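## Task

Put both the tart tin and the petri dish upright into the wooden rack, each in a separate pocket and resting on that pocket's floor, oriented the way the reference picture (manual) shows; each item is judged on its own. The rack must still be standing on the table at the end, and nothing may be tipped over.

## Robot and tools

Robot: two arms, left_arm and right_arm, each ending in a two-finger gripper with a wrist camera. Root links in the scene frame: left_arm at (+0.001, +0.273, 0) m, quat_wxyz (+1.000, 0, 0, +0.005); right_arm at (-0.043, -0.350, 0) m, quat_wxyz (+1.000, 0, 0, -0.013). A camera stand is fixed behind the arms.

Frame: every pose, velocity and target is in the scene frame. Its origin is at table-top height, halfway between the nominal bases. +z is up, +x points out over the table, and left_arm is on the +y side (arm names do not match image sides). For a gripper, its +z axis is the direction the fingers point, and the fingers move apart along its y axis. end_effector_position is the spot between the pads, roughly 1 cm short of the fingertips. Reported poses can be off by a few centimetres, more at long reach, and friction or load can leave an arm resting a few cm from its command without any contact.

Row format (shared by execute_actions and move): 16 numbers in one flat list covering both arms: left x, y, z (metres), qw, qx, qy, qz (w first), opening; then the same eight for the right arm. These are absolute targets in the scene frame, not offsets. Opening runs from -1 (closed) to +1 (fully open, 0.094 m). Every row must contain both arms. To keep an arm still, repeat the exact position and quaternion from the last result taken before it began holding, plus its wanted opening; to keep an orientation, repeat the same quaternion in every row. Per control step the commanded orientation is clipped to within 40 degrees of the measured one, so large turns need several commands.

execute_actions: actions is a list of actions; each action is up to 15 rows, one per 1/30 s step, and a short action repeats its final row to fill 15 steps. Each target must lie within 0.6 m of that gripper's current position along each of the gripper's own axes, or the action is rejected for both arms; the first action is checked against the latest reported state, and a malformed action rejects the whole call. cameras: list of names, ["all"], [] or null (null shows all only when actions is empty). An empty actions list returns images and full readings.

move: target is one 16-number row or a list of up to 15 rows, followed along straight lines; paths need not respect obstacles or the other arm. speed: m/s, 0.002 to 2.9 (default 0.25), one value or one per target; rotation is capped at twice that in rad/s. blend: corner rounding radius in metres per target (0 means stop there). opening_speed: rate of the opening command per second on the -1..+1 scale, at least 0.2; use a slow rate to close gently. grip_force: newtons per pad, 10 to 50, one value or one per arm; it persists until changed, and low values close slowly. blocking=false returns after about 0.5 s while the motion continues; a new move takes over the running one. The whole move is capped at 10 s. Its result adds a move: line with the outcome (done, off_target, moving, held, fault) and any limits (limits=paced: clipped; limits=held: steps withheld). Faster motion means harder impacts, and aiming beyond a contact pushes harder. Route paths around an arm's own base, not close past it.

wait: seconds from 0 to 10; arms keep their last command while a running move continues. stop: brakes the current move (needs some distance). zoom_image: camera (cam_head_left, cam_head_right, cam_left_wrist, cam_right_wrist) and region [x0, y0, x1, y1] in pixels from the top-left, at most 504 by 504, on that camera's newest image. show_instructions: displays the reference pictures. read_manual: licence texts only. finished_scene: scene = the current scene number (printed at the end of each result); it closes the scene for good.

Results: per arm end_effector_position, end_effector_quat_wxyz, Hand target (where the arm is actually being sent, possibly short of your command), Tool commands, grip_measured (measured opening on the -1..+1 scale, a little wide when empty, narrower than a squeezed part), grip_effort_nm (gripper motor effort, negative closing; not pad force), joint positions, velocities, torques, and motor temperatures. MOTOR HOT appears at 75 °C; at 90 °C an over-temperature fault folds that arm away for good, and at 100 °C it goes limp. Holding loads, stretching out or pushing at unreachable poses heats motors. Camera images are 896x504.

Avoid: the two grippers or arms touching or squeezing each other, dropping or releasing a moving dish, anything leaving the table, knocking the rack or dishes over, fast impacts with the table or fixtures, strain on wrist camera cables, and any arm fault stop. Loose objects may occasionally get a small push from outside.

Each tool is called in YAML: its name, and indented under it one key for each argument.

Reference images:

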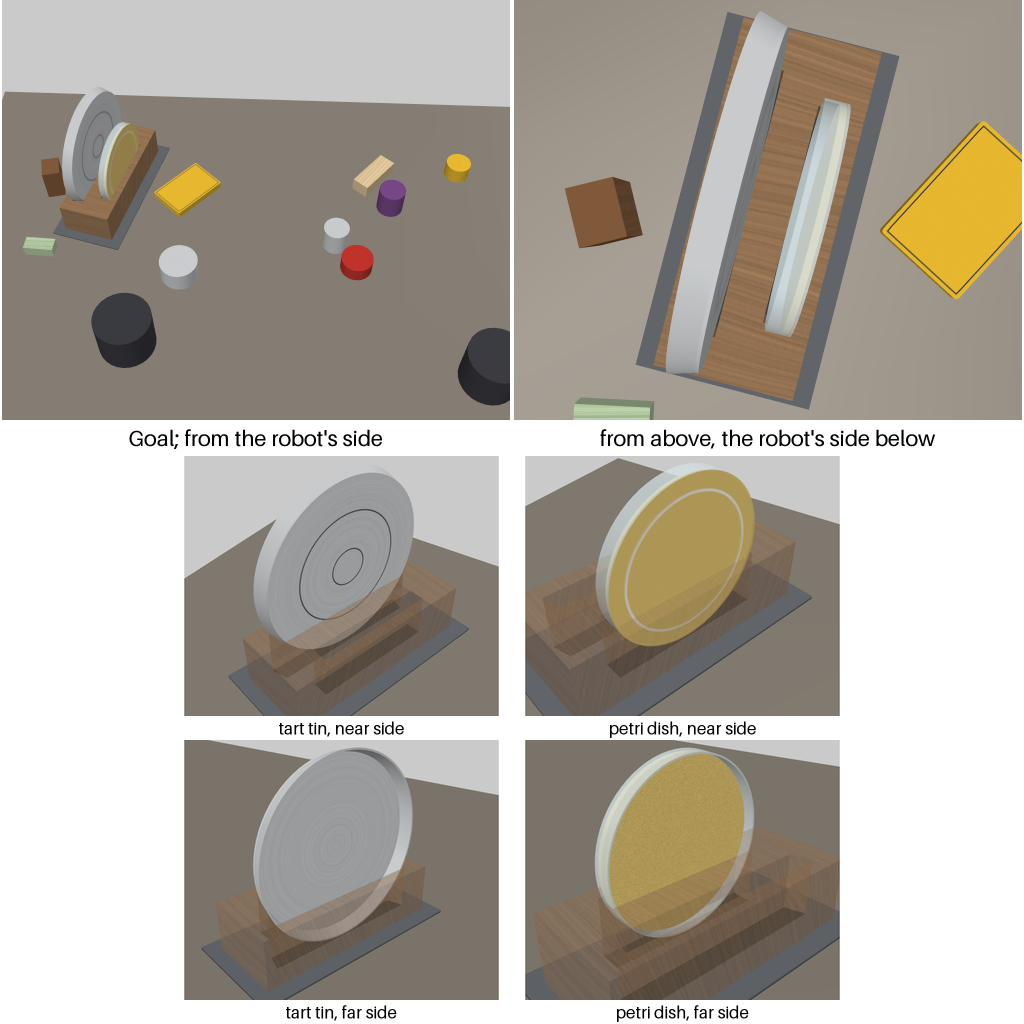

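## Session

execute_actions:
  actions: []

Scene clock: 0.00 s.
left_arm: end_effector_position=(+0.3722, +0.2919, +0.2356) grip_measured=+1.000 grip_effort_nm=n/a end_effector_quat_wxyz=(+0.721, -0.049, +0.683, -0.108) | right_arm: end_effector_position=(+0.2942, -0.3486, +0.1902) grip_measured=+1.000 grip_effort_nm=n/a end_effector_quat_wxyz=(+0.731, +0.021, +0.672, -0.120)
Joint positions: left_arm=[0.156 1.161 0.329 0.896 0.242 -0.236 0.094] | right_arm=[0.244 1.313 0.101 1.317 0.409 -0.174 0.094]
Joint velocities: within noise
Joint torques (N m): no reading
Motor temperatures (°C): left_arm=[24 32 31 32 26 25 24] | right_arm=[24 27 30 25 25 25 26]
Heat: left arm: 32 °C; right arm: 30 °C.
Hand target: left_arm +0.3723, +0.2918, +0.2471; +0.732, -0.045, +0.672, -0.107 | right_arm +0.2947, -0.3485, +0.1895; +0.729, +0.020, +0.674, -0.120
Tool commands: left_gripper/opening=+1.0 right_gripper/opening=+1.0
camera_calibration:
cam_left_wrist: T_world_to_cam=[[-0.098719, -0.906385, 0.410757, 0.199047], [-0.524169, -0.303505, -0.795696, 0.506222], [0.845873, -0.293856, -0.445137, -0.0214416], [0, 0, 0, 1]] pos_world=[0.303133, 0.327753, 0.311495]
cam_right_wrist: T_world_to_cam=[[-0.242625, -0.926487, 0.287671, -0.313185], [-0.527037, -0.123073, -0.840883, 0.30494], [0.814472, -0.355633, -0.458433, -0.177982], [0, 0, 0, 1]] pos_world=[0.229689, -0.315928, 0.264921]

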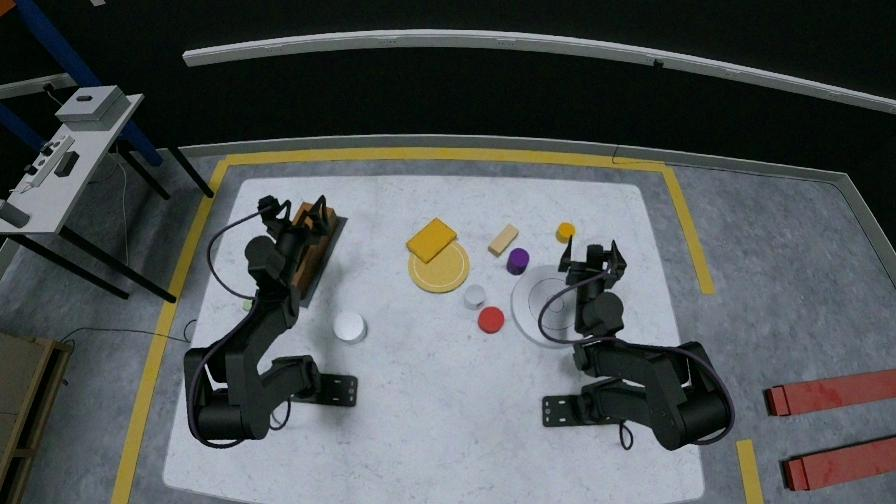

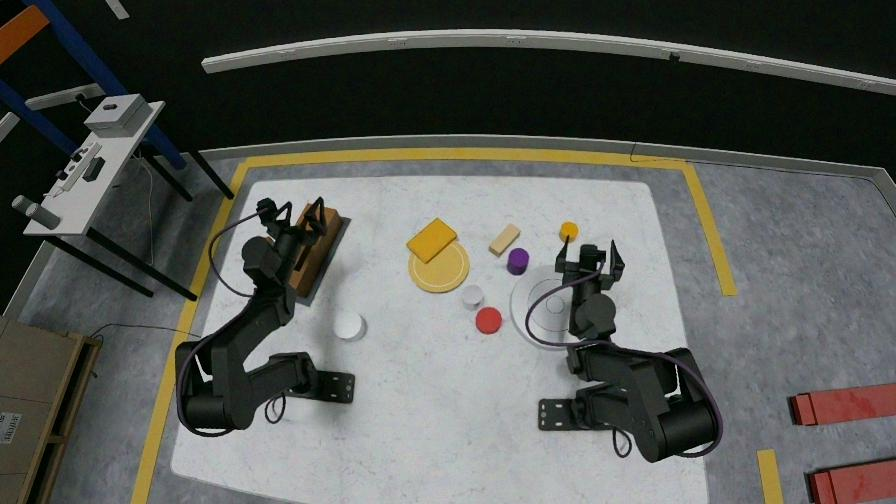

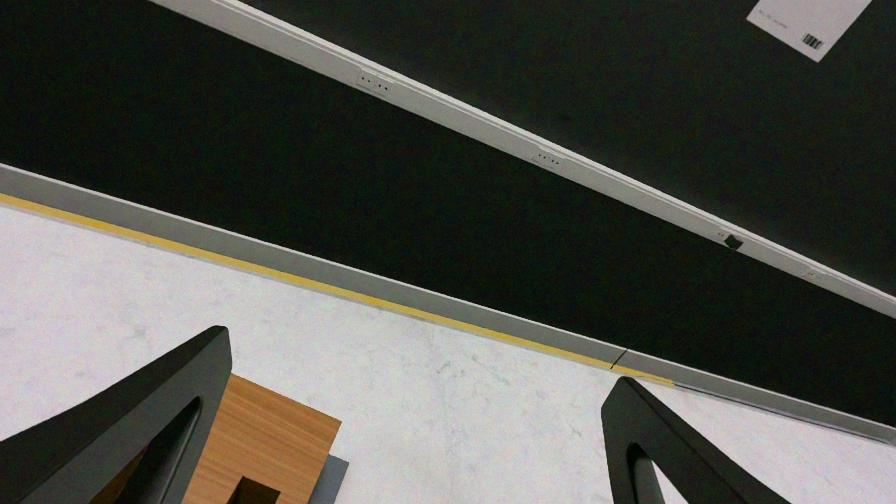

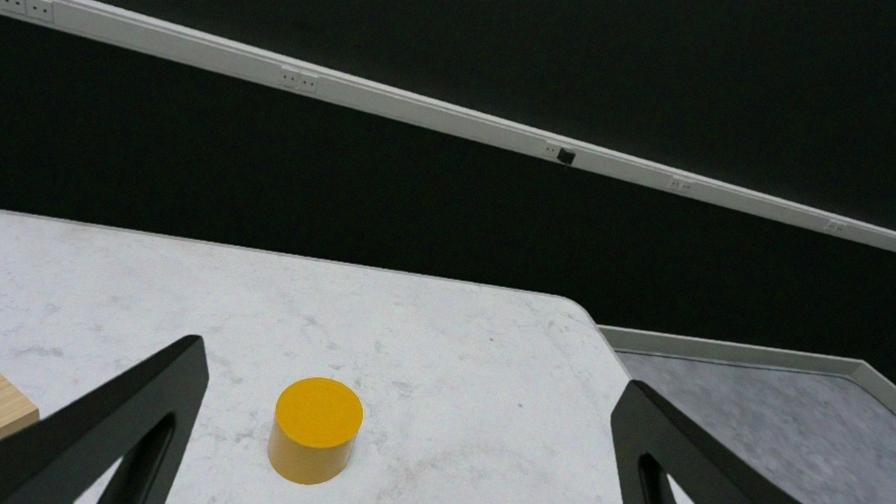

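zoom_image:
  camera: "cam_head_left"
  region: [380, 190, 640, 370]

zoom_image:
  camera: "cam_head_right"
  region: [180, 180, 400, 360]

show_instructions:

Scaled by 1.938 from the camera's 896x504 image, which has a finer 1280x720 frame.

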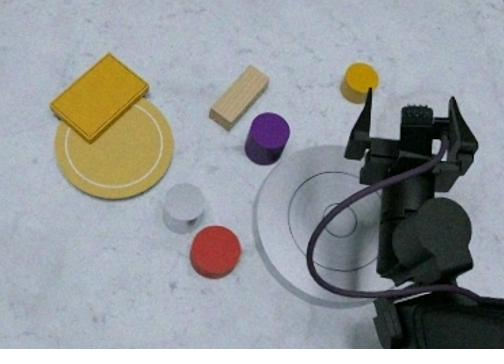

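Scaled by 2.291 from the camera's 896x504 image, which has a finer 1280x720 frame.

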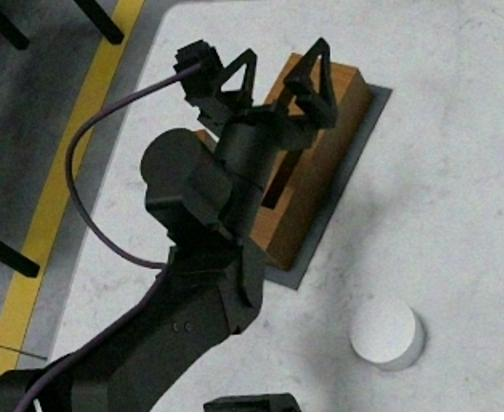

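Reference images for this scene: manual.

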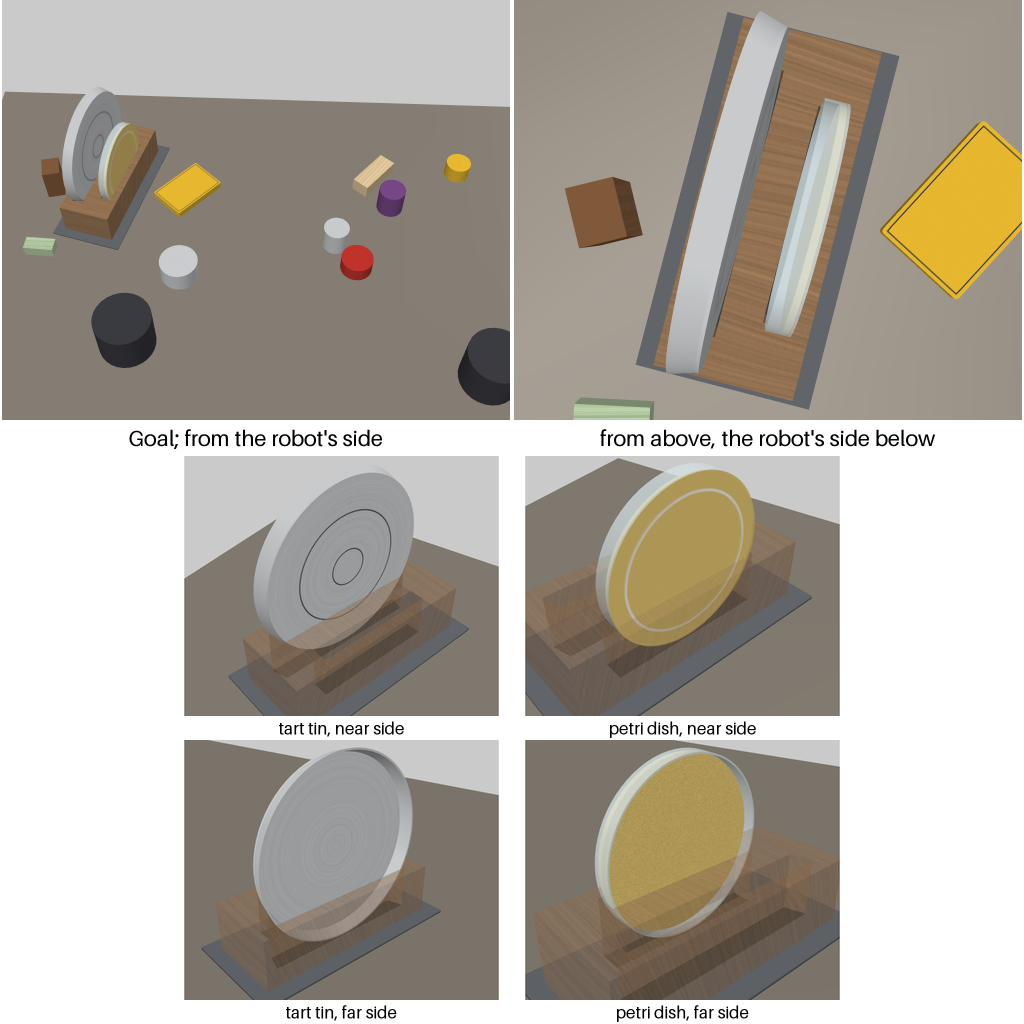

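move:
  target: [0.33,0.0,0.20,0.5,0.5,0.5,-0.5,1.0,0.10,-0.36,0.26,0.5373,0,0.8434,0,1.0]
  speed: 0.3
  cameras: ["all"]

Scene clock: 107.10 s.
left_arm: end_effector_position=(+0.3286, +0.0025, +0.1942) grip_measured=+1.000 grip_effort_nm=0.00 end_effector_quat_wxyz=(+0.495, +0.488, +0.514, -0.503) | right_arm: end_effector_position=(+0.1032, -0.3572, +0.2585) grip_measured=+1.000 grip_effort_nm=0.01 end_effector_quat_wxyz=(+0.544, +0.000, +0.839, +0.001)
Joint positions: left_arm=[-0.284 1.828 0.805 1.006 1.28 -0.018 0.094] | right_arm=[0.449 0.179 0.84 -1.117 0.381 0.183 0.094]
Joint torques (N m): left_arm=[-0.25 -6.78 7.09 1.58 0.19 0.12] | right_arm=[0.84 5.87 7.31 1.82 0.19 0.08]
Motor temperatures (°C): left_arm=[24 32 32 38 26 24 24] | right_arm=[24 27 31 33 25 25 26]
Heat: left arm: 38 °C; right arm: 33 °C.
Hand target: left_arm +0.3298, +0.0001, +0.2000; +0.500, +0.500, +0.500, -0.500 | right_arm +0.1000, -0.3598, +0.2600; +0.538, +0.001, +0.843, -0.002
Off the commanded pose: left_arm 0.007 m, 2 deg | right_arm 0.004 m, 1 deg.
move: done
camera_calibration:
cam_left_wrist: T_world_to_cam=[[-0.971994, -0.0152931, 0.234508, 0.268412], [-0.204336, 0.5479, -0.811204, 0.258348], [-0.116081, -0.836404, -0.53568, 0.246997], [0, 0, 0, 1]] pos_world=[0.342356, 0.0691453, 0.278939]
cam_right_wrist: T_world_to_cam=[[0.0403322, -0.986298, 0.159969, -0.404738], [-0.853882, -0.117166, -0.507107, 0.210168], [0.518902, -0.116142, -0.846907, 0.222316], [0, 0, 0, 1]] pos_world=[0.0804225, -0.348748, 0.359605]

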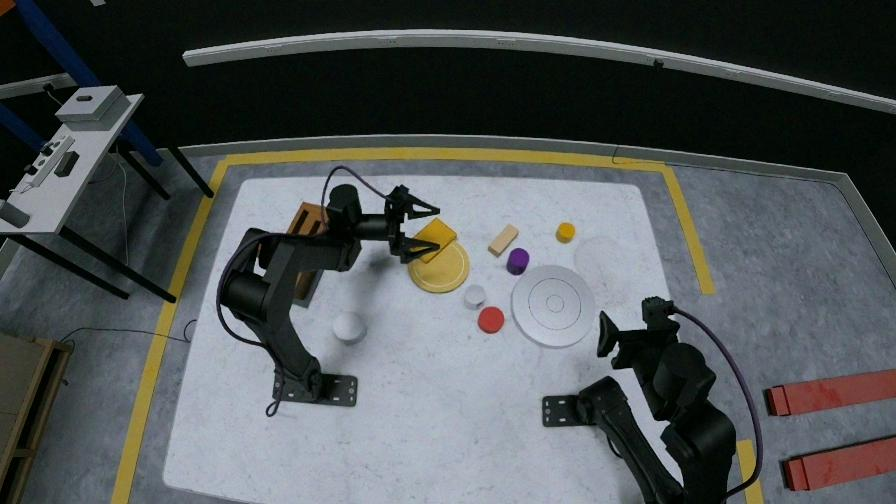

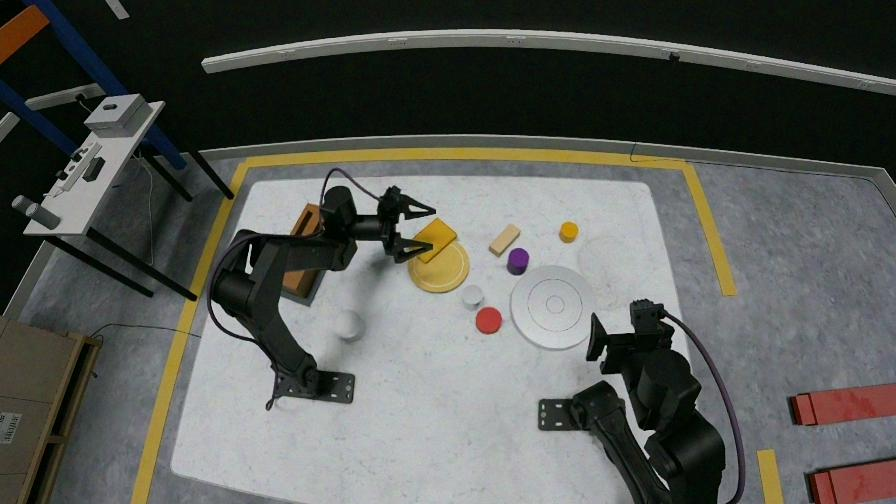

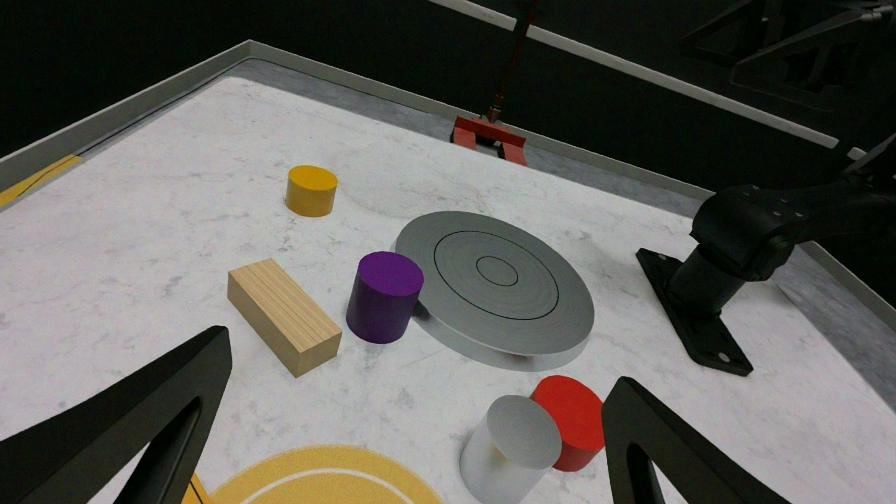

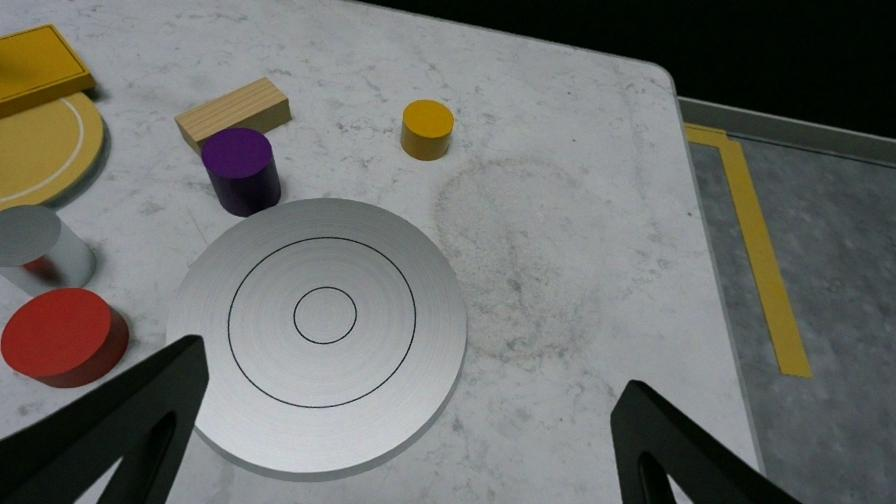

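zoom_image:
  camera: "cam_left_wrist"
  region: [330, 190, 630, 390]

zoom_image:
  camera: "cam_right_wrist"
  region: [0, 10, 220, 250]

zoom_image:
  camera: "cam_head_left"
  region: [270, 190, 480, 320]

Scaled by 1.680 from the camera's 896x504 image, which has a finer 1280x720 frame.

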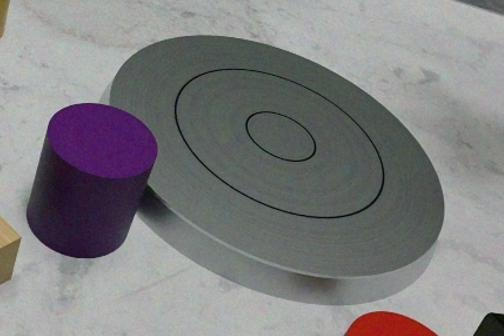

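Scaled by 2.100 from the camera's 896x504 image, which has a finer 1280x720 frame.

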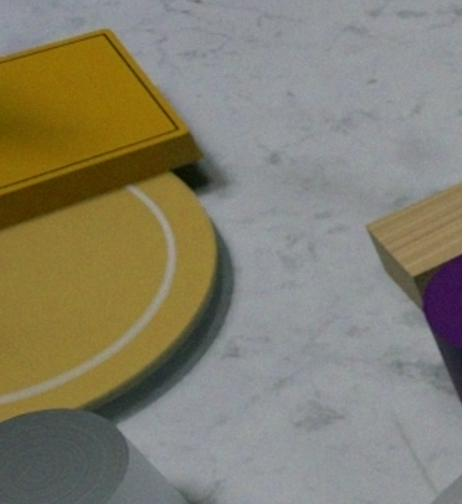

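Scaled by 2.400 from the camera's 896x504 image, which has a finer 1280x720 frame.

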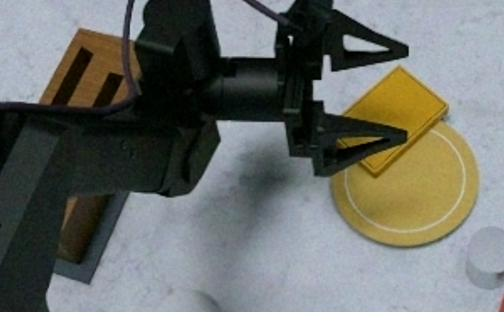

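move:
  target:
    - [0.33,0.06,0.19,0.3536,0.6124,0.6124,-0.3536,1.0,0.14,-0.34,0.2,0.3,0,0.954,0,-1.0]
    - [0.36,0.02,0.15,0,0.373,0.928,0,1.0,0.215,-0.30,0.10,0,0,1,0,-1.0]
  speed: 0.25
  blend: [0.03,0]
  cameras: ["all"]

Scene clock: 373.07 s.
left_arm: end_effector_position=(+0.3585, +0.0205, +0.1503) grip_measured=+1.000 grip_effort_nm=-0.01 end_effector_quat_wxyz=(+0.032, +0.376, +0.926, -0.013) | right_arm: end_effector_position=(+0.2142, -0.3042, +0.0973) grip_measured=-0.976 grip_effort_nm=-1.02 end_effector_quat_wxyz=(+0.005, +0.000, +1.000, -0.004)
Joint positions: left_arm=[-0.623 2.214 2.257 -1.546 0.011 0.158 0.094] | right_arm=[0.207 1.53 1.152 -1.184 0.01 0.181 0.001]
Joint torques (N m): left_arm=[-0.25 -9.33 7.51 0.43 -0.05 -0.11] | right_arm=[0.81 -5.27 8.13 0.14 -0.12 0.08]
Heat: left arm: 34 °C; right arm: 32 °C.
Hand target: left_arm +0.3597, +0.0202, +0.1496; +0.029, +0.373, +0.927, -0.007 | right_arm +0.2149, -0.3000, +0.0999; +0.000, +0.000, +1.000, +0.000
Off the commanded pose: left_arm 0.002 m, 4 deg | right_arm 0.005 m, 1 deg.
joint sent to its limit (left arm) — joint 4 (wrist pitch), lower limit. The joint targets are off in orientation, not in position.
move: off_target (left_arm)
camera_calibration:
cam_left_wrist: T_world_to_cam=[[-0.53774, -0.842936, 0.0171765, 0.20204], [-0.729984, 0.475684, 0.490763, 0.213286], [-0.421852, 0.251364, -0.871124, 0.37969], [0, 0, 0, 1]] pos_world=[0.424513, -0.0265907, 0.222614]
cam_right_wrist: T_world_to_cam=[[0.162595, -0.985868, 0.0403302, -0.345461], [-0.817955, -0.111816, 0.564311, 0.119151], [-0.551827, -0.124742, -0.824576, 0.258879], [0, 0, 0, 1]] pos_world=[0.296487, -0.294963, 0.16016]

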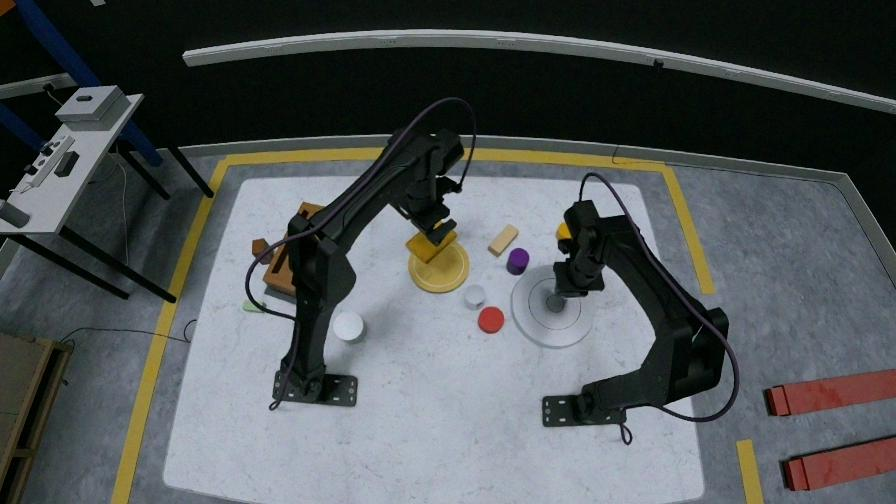

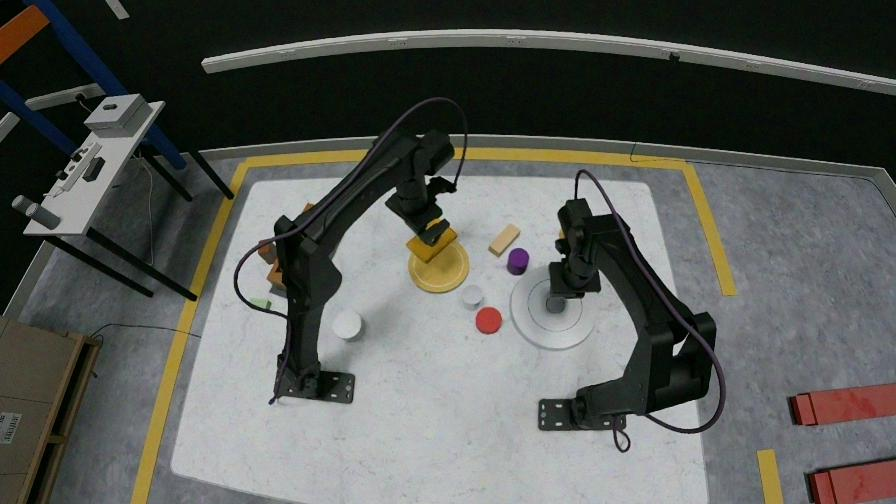

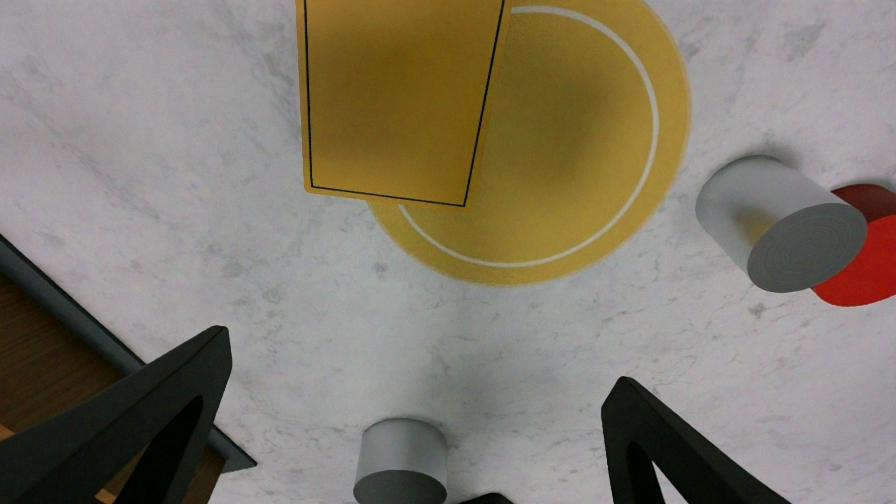

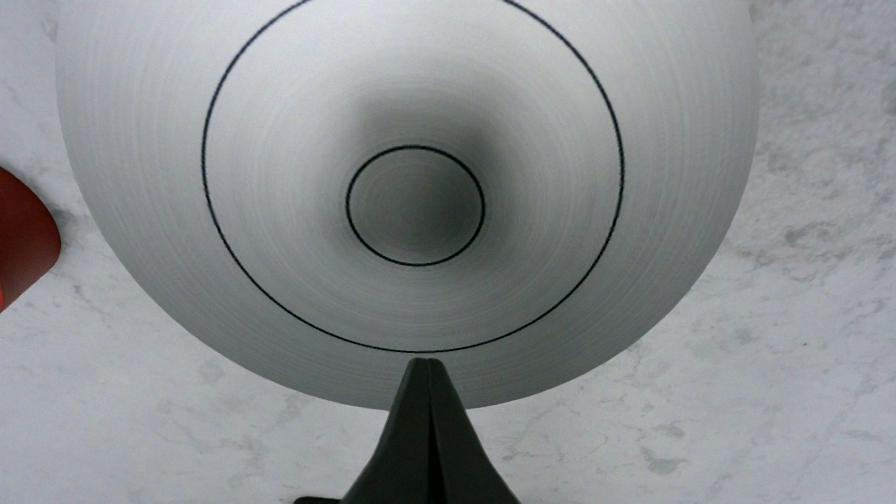

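move:
  target:
    - [0.385,0.035,0.12,0.1626,0.3449,0.9225,-0.0608,1.0,0.225,-0.30,0.05,0,0,1,0,-1.0]
    - [0.385,0.035,0.12,0.1626,0.3449,0.9225,-0.0608,1.0,0.225,-0.30,0.025,0,0,1,0,-1.0]
  speed: [0.15,0.04]
  cameras: ["cam_left_wrist","cam_right_wrist"]

Scene clock: 404.97 s.
left_arm: end_effector_position=(+0.3838, +0.0355, +0.0987) grip_measured=+1.000 grip_effort_nm=-0.01 end_effector_quat_wxyz=(+0.136, +0.343, +0.928, -0.051) | right_arm: end_effector_position=(+0.2243, -0.3023, +0.0329) grip_measured=-0.976 grip_effort_nm=-1.02 end_effector_quat_wxyz=(+0.002, +0.000, +1.000, -0.004)
Joint positions: left_arm=[-0.548 1.991 1.668 -0.959 0.05 0.165 0.094] | right_arm=[0.207 1.641 1 -0.927 0.01 0.181 0.001]
Joint torques (N m): left_arm=[0.5 -13.85 5.12 1.07 0.16 0.07] | right_arm=[0.16 -5.56 4.82 0.7 -0.12 0.01]
Motor temperatures (°C): left_arm=[24 33 33 32 26 25 23] | right_arm=[24 28 31 30 25 25 28]
Heat: left arm: 33 °C; right arm: 31 °C.
Hand target: left_arm +0.3849, +0.0350, +0.1197; +0.162, +0.345, +0.922, -0.061 | right_arm +0.2247, -0.3001, +0.0253; +0.000, +0.000, +1.000, +0.000
Off the commanded pose: left_arm 0.021 m, 3 deg | right_arm 0.008 m, 1 deg.
move: off_target (left_arm)
camera_calibration:
cam_left_wrist: T_world_to_cam=[[-0.491384, -0.86874, 0.0619121, 0.207795], [-0.824463, 0.486896, 0.288433, 0.305755], [-0.280718, 0.0906874, -0.955496, 0.301538], [0, 0, 0, 1]] pos_world=[0.438838, 0.00430338, 0.187064]
cam_right_wrist: T_world_to_cam=[[0.162833, -0.985825, 0.0404221, -0.342734], [-0.814545, -0.111197, 0.569343, 0.16309], [-0.556778, -0.125634, -0.821106, 0.212337], [0, 0, 0, 1]] pos_world=[0.306878, -0.293064, 0.0953513]
Images, in order (width x height): cam_left_wrist 896x504, cam_right_wrist 896x504.

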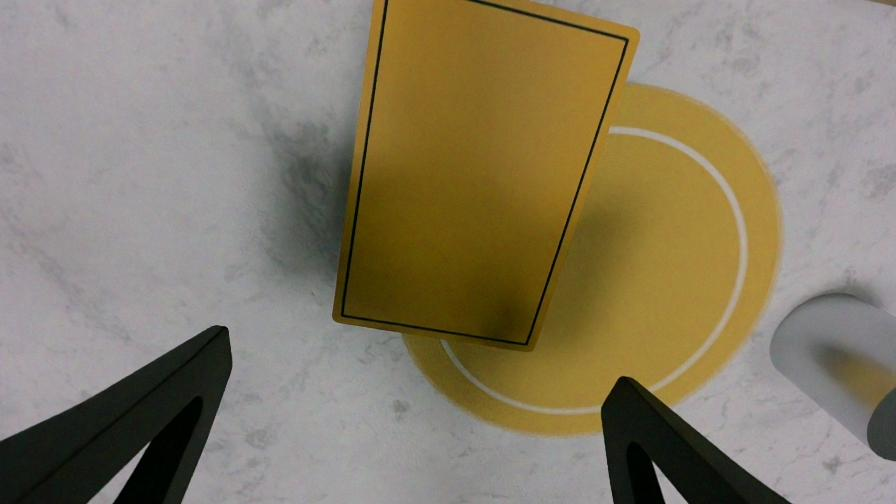

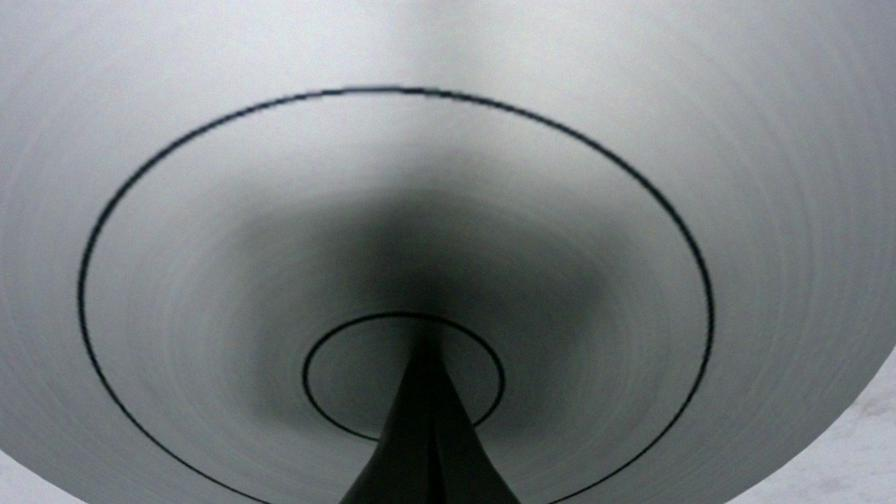

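move:
  target:
    - [0.403,0.015,0.10,0.1626,0.3449,0.9225,-0.0608,1.0,0.225,-0.30,0.010,0,0,1,0,-1.0]
    - [0.403,0.015,0.075,0.1626,0.3449,0.9225,-0.0608,1.0,0.235,-0.38,0.010,0,0,1,0,-1.0]
  speed: [0.06,0.08]
  cameras: ["cam_left_wrist","cam_right_wrist","cam_head_left"]

Scene clock: 445.37 s.
left_arm: end_effector_position=(+0.4043, +0.0189, +0.0833) grip_measured=+1.000 grip_effort_nm=-0.01 end_effector_quat_wxyz=(+0.168, +0.345, +0.921, -0.057) | right_arm: end_effector_position=(+0.2379, -0.3597, +0.0321) grip_measured=-0.976 grip_effort_nm=-1.02 end_effector_quat_wxyz=(+0.022, -0.007, +0.999, +0.036)
Joint positions: left_arm=[-0.556 2.042 1.659 -0.834 0.05 0.163 0.094] | right_arm=[-0.059 1.646 0.998 -0.886 -0.076 -0.099 0.001]
Joint torques (N m): left_arm=[-0.47 -8.68 5.35 1.2 0.1 -0.1] | right_arm=[-2.25 -2.55 4.31 0.89 0.69 -0.11]
Heat: left arm: 37 °C; right arm: 30 °C.
Hand target: left_arm +0.4028, +0.0152, +0.0750; +0.162, +0.345, +0.922, -0.061 | right_arm +0.2331, -0.3787, +0.0124; -0.001, -0.001, +1.000, +0.001
Off the commanded pose: left_arm 0.009 m, 1 deg | right_arm 0.030 m, 5 deg.
move: off_target (right_arm)
camera_calibration:
cam_left_wrist: T_world_to_cam=[[-0.501002, -0.863104, 0.0636334, 0.208021], [-0.835547, 0.501544, 0.224309, 0.344741], [-0.225517, 0.0592106, -0.972438, 0.273779], [0, 0, 0, 1]] pos_world=[0.454008, -0.00956948, 0.175667]
cam_right_wrist: T_world_to_cam=[[0.178394, -0.983407, -0.0329678, -0.401897], [-0.83394, -0.168893, 0.525376, 0.153571], [-0.522226, -0.0662309, -0.850231, 0.226098], [0, 0, 0, 1]] pos_world=[0.317839, -0.354316, 0.0983035]
Images, in order (width x height): cam_head_left 896x504, cam_left_wrist 896x504, cam_right_wrist 896x504.

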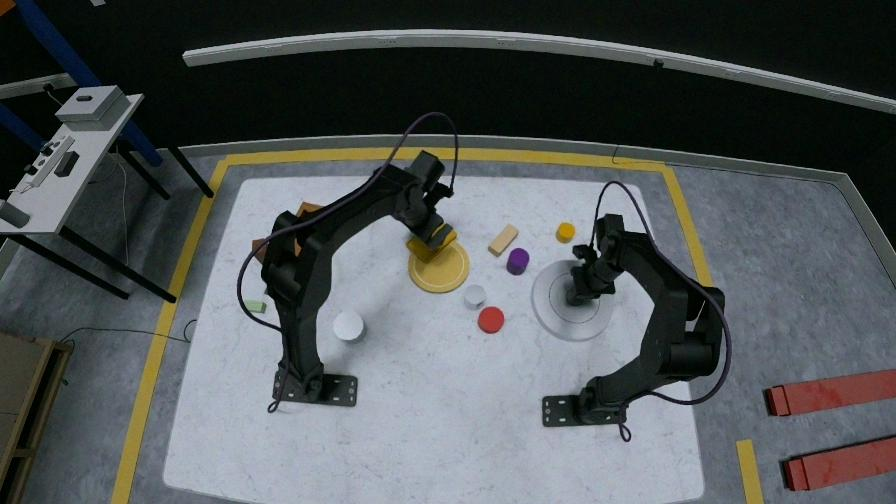

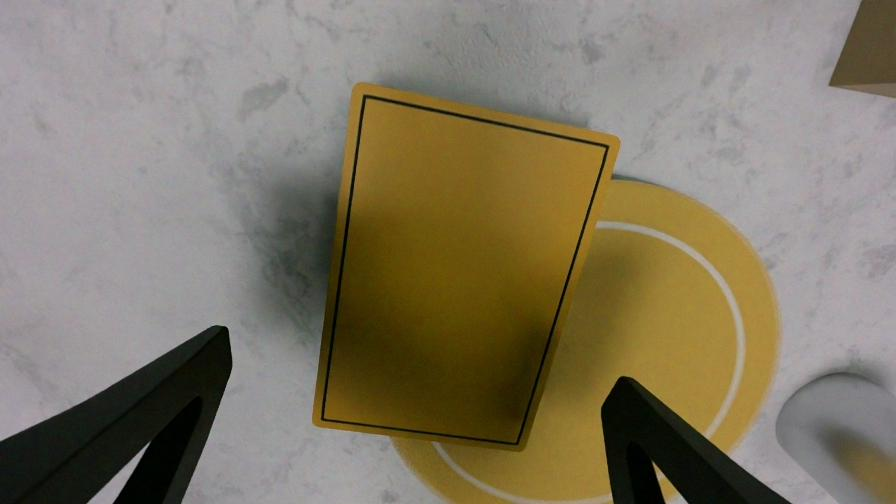

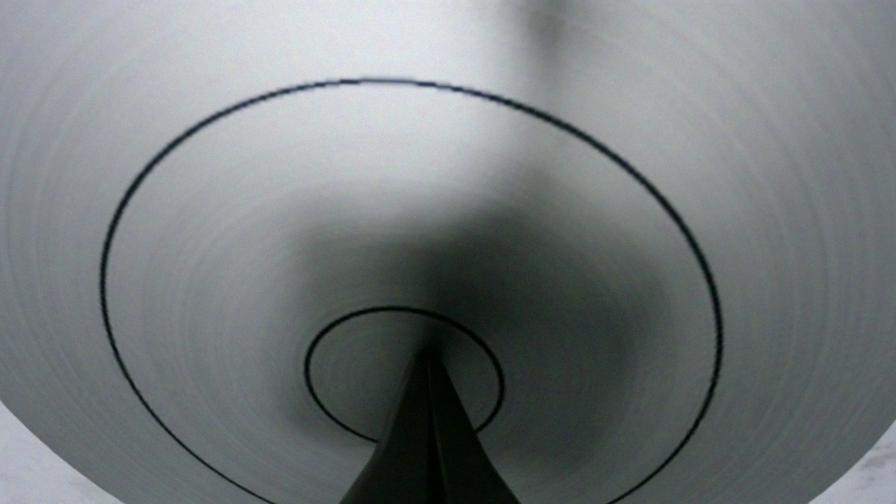

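move:
  target:
    - [0.415,0.005,0.035,0.1626,0.3449,0.9225,-0.0608,1.0,0.25,-0.44,0.012,0,0,1,0,-1.0]
  speed: 0.07
  cameras: ["cam_left_wrist","cam_right_wrist","cam_head_left"]

Scene clock: 468.40 s.
left_arm: end_effector_position=(+0.4169, +0.0088, +0.0436) grip_measured=+1.000 grip_effort_nm=-0.01 end_effector_quat_wxyz=(+0.168, +0.345, +0.922, -0.058) | right_arm: end_effector_position=(+0.2552, -0.4201, +0.0329) grip_measured=-0.976 grip_effort_nm=-1.02 end_effector_quat_wxyz=(+0.027, -0.006, +0.999, +0.033)
Joint positions: left_arm=[-0.56 2.136 1.643 -0.724 0.05 0.159 0.094] | right_arm=[-0.252 1.738 1.107 -0.905 -0.078 -0.291 0.001]
Joint torques (N m): left_arm=[-0.58 -9.29 5.29 1.18 0.08 -0.11] | right_arm=[-2.02 -3.59 5.12 0.79 0.71 -0.08]
Heat: left arm: 36 °C; right arm: 31 °C.
Hand target: left_arm +0.4148, +0.0051, +0.0352; +0.163, +0.345, +0.922, -0.061 | right_arm +0.2486, -0.4386, +0.0140; +0.000, -0.001, +1.000, +0.001
Off the commanded pose: left_arm 0.010 m, 1 deg | right_arm 0.029 m, 5 deg.
move: off_target (right_arm)
camera_calibration:
cam_left_wrist: T_world_to_cam=[[-0.500753, -0.863131, 0.0651986, 0.208093], [-0.835321, 0.501614, 0.224994, 0.369112], [-0.226904, 0.0582047, -0.972176, 0.239237], [0, 0, 0, 1]] pos_world=[0.466814, -0.0194652, 0.135965]
cam_right_wrist: T_world_to_cam=[[0.176171, -0.984063, -0.0241736, -0.464332], [-0.840089, -0.163105, 0.517346, 0.161683], [-0.513044, -0.0708337, -0.855435, 0.22771], [0, 0, 0, 1]] pos_world=[0.334456, -0.414431, 0.0999207]
Images, in order (width x height): cam_head_left 896x504, cam_left_wrist 896x504, cam_right_wrist 896x504.

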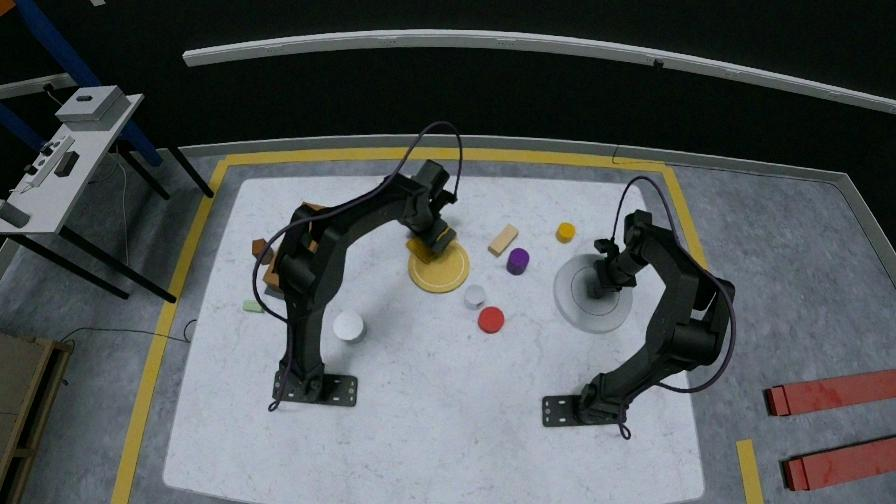

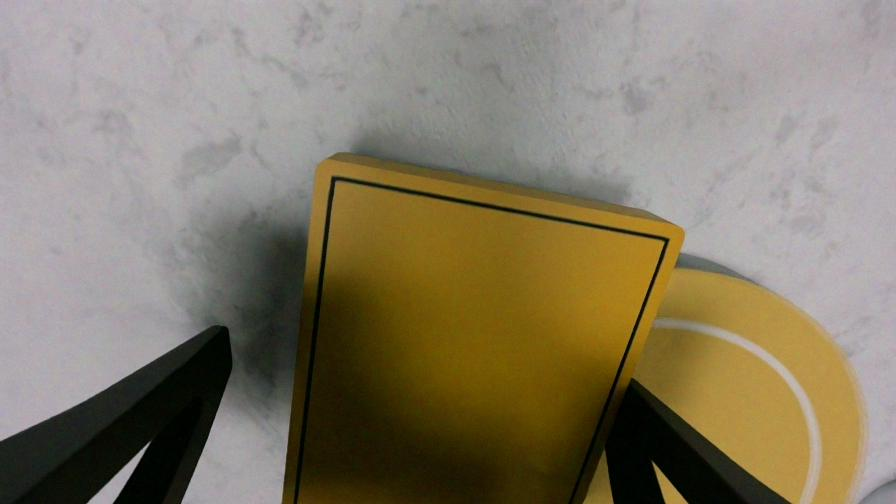

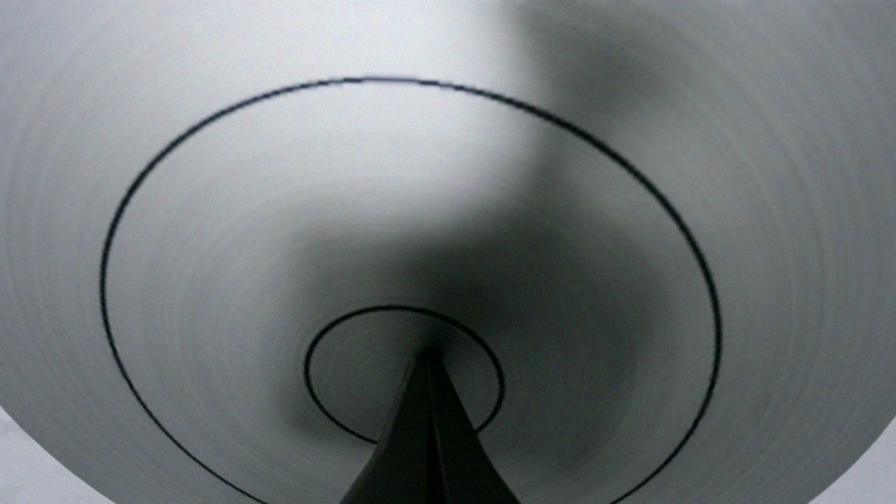

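move:
  target:
    - [0.411,-0.003,0.037,0.1626,0.3449,0.9225,-0.0608,1.0,0.30,-0.49,0.014,0,0,1,0,-1.0]
    - [0.411,-0.003,0.037,0.1626,0.3449,0.9225,-0.0608,1.0,0.36,-0.54,0.016,0,0,1,0,-1.0]
  speed: 0.07
  blend: [0.02,0]
  cameras: ["cam_left_wrist","cam_right_wrist","cam_head_left"]

Scene clock: 500.40 s.
left_arm: end_effector_position=(+0.4115, +0.0003, +0.0436) grip_measured=+1.000 grip_effort_nm=-0.01 end_effector_quat_wxyz=(+0.167, +0.346, +0.921, -0.062) | right_arm: end_effector_position=(+0.3617, -0.5317, +0.0375) grip_measured=-0.977 grip_effort_nm=-1.02 end_effector_quat_wxyz=(+0.019, -0.002, +1.000, +0.002)
Joint positions: left_arm=[-0.58 2.136 1.643 -0.723 0.05 0.139 0.094] | right_arm=[-0.405 2.248 1.863 -1.152 -0.019 -0.435 0.001]
Joint torques (N m): left_arm=[-0.58 -9.18 6.12 1.12 0.01 -0.11] | right_arm=[-1.11 -8.99 7.04 0.57 0.15 -0.06]
Heat: left arm: 35 °C; right arm: 30 °C.
Hand target: left_arm +0.4109, -0.0030, +0.0371; +0.163, +0.345, +0.922, -0.061 | right_arm +0.3590, -0.5394, +0.0165; +0.000, +0.000, +1.000, +0.000
Off the commanded pose: left_arm 0.007 m, 1 deg | right_arm 0.023 m, 2 deg.
move: off_target (right_arm)
camera_calibration:
cam_left_wrist: T_world_to_cam=[[-0.502567, -0.861544, 0.071897, 0.198406], [-0.833201, 0.50486, 0.225594, 0.367916], [-0.230657, 0.0534713, -0.971565, 0.240051], [0, 0, 0, 1]] pos_world=[0.46163, -0.0276468, 0.135961]
cam_right_wrist: T_world_to_cam=[[0.165846, -0.98557, 0.0338678, -0.5922], [-0.833051, -0.121636, 0.539659, 0.249231], [-0.527752, -0.117714, -0.841202, 0.258254], [0, 0, 0, 1]] pos_world=[0.442131, -0.522939, 0.102801]
Images, in order (width x height): cam_head_left 896x504, cam_left_wrist 896x504, cam_right_wrist 896x504.

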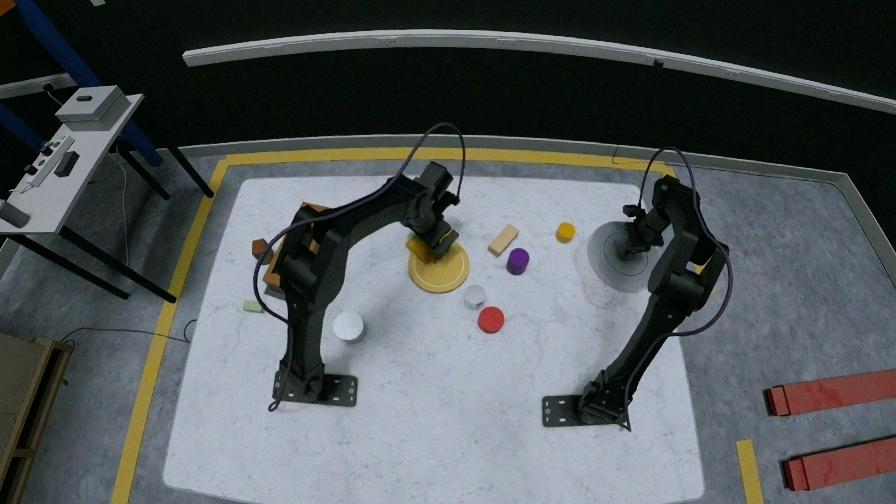

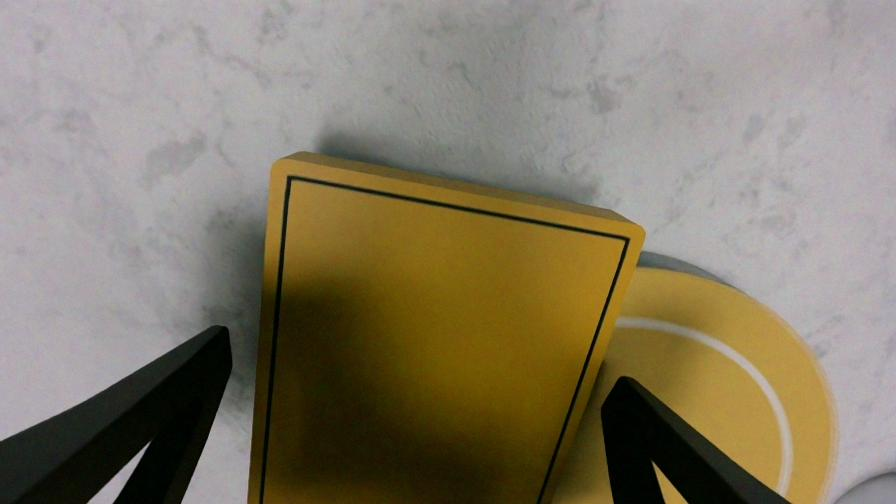

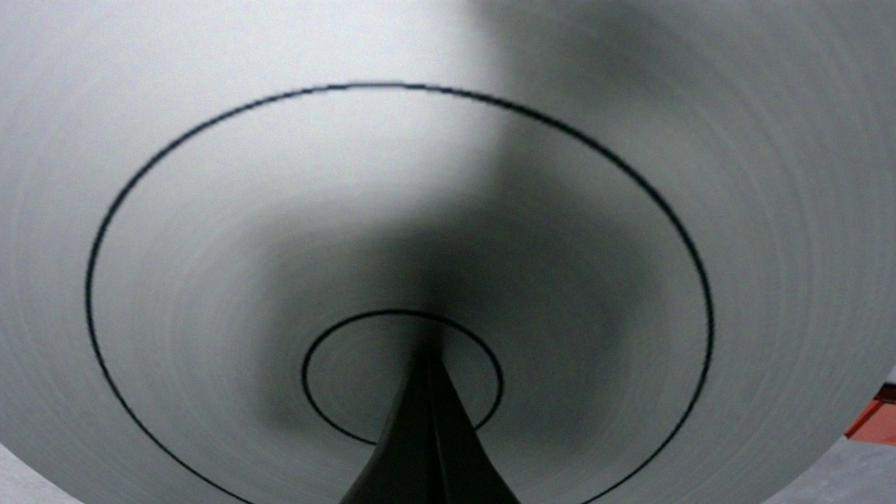

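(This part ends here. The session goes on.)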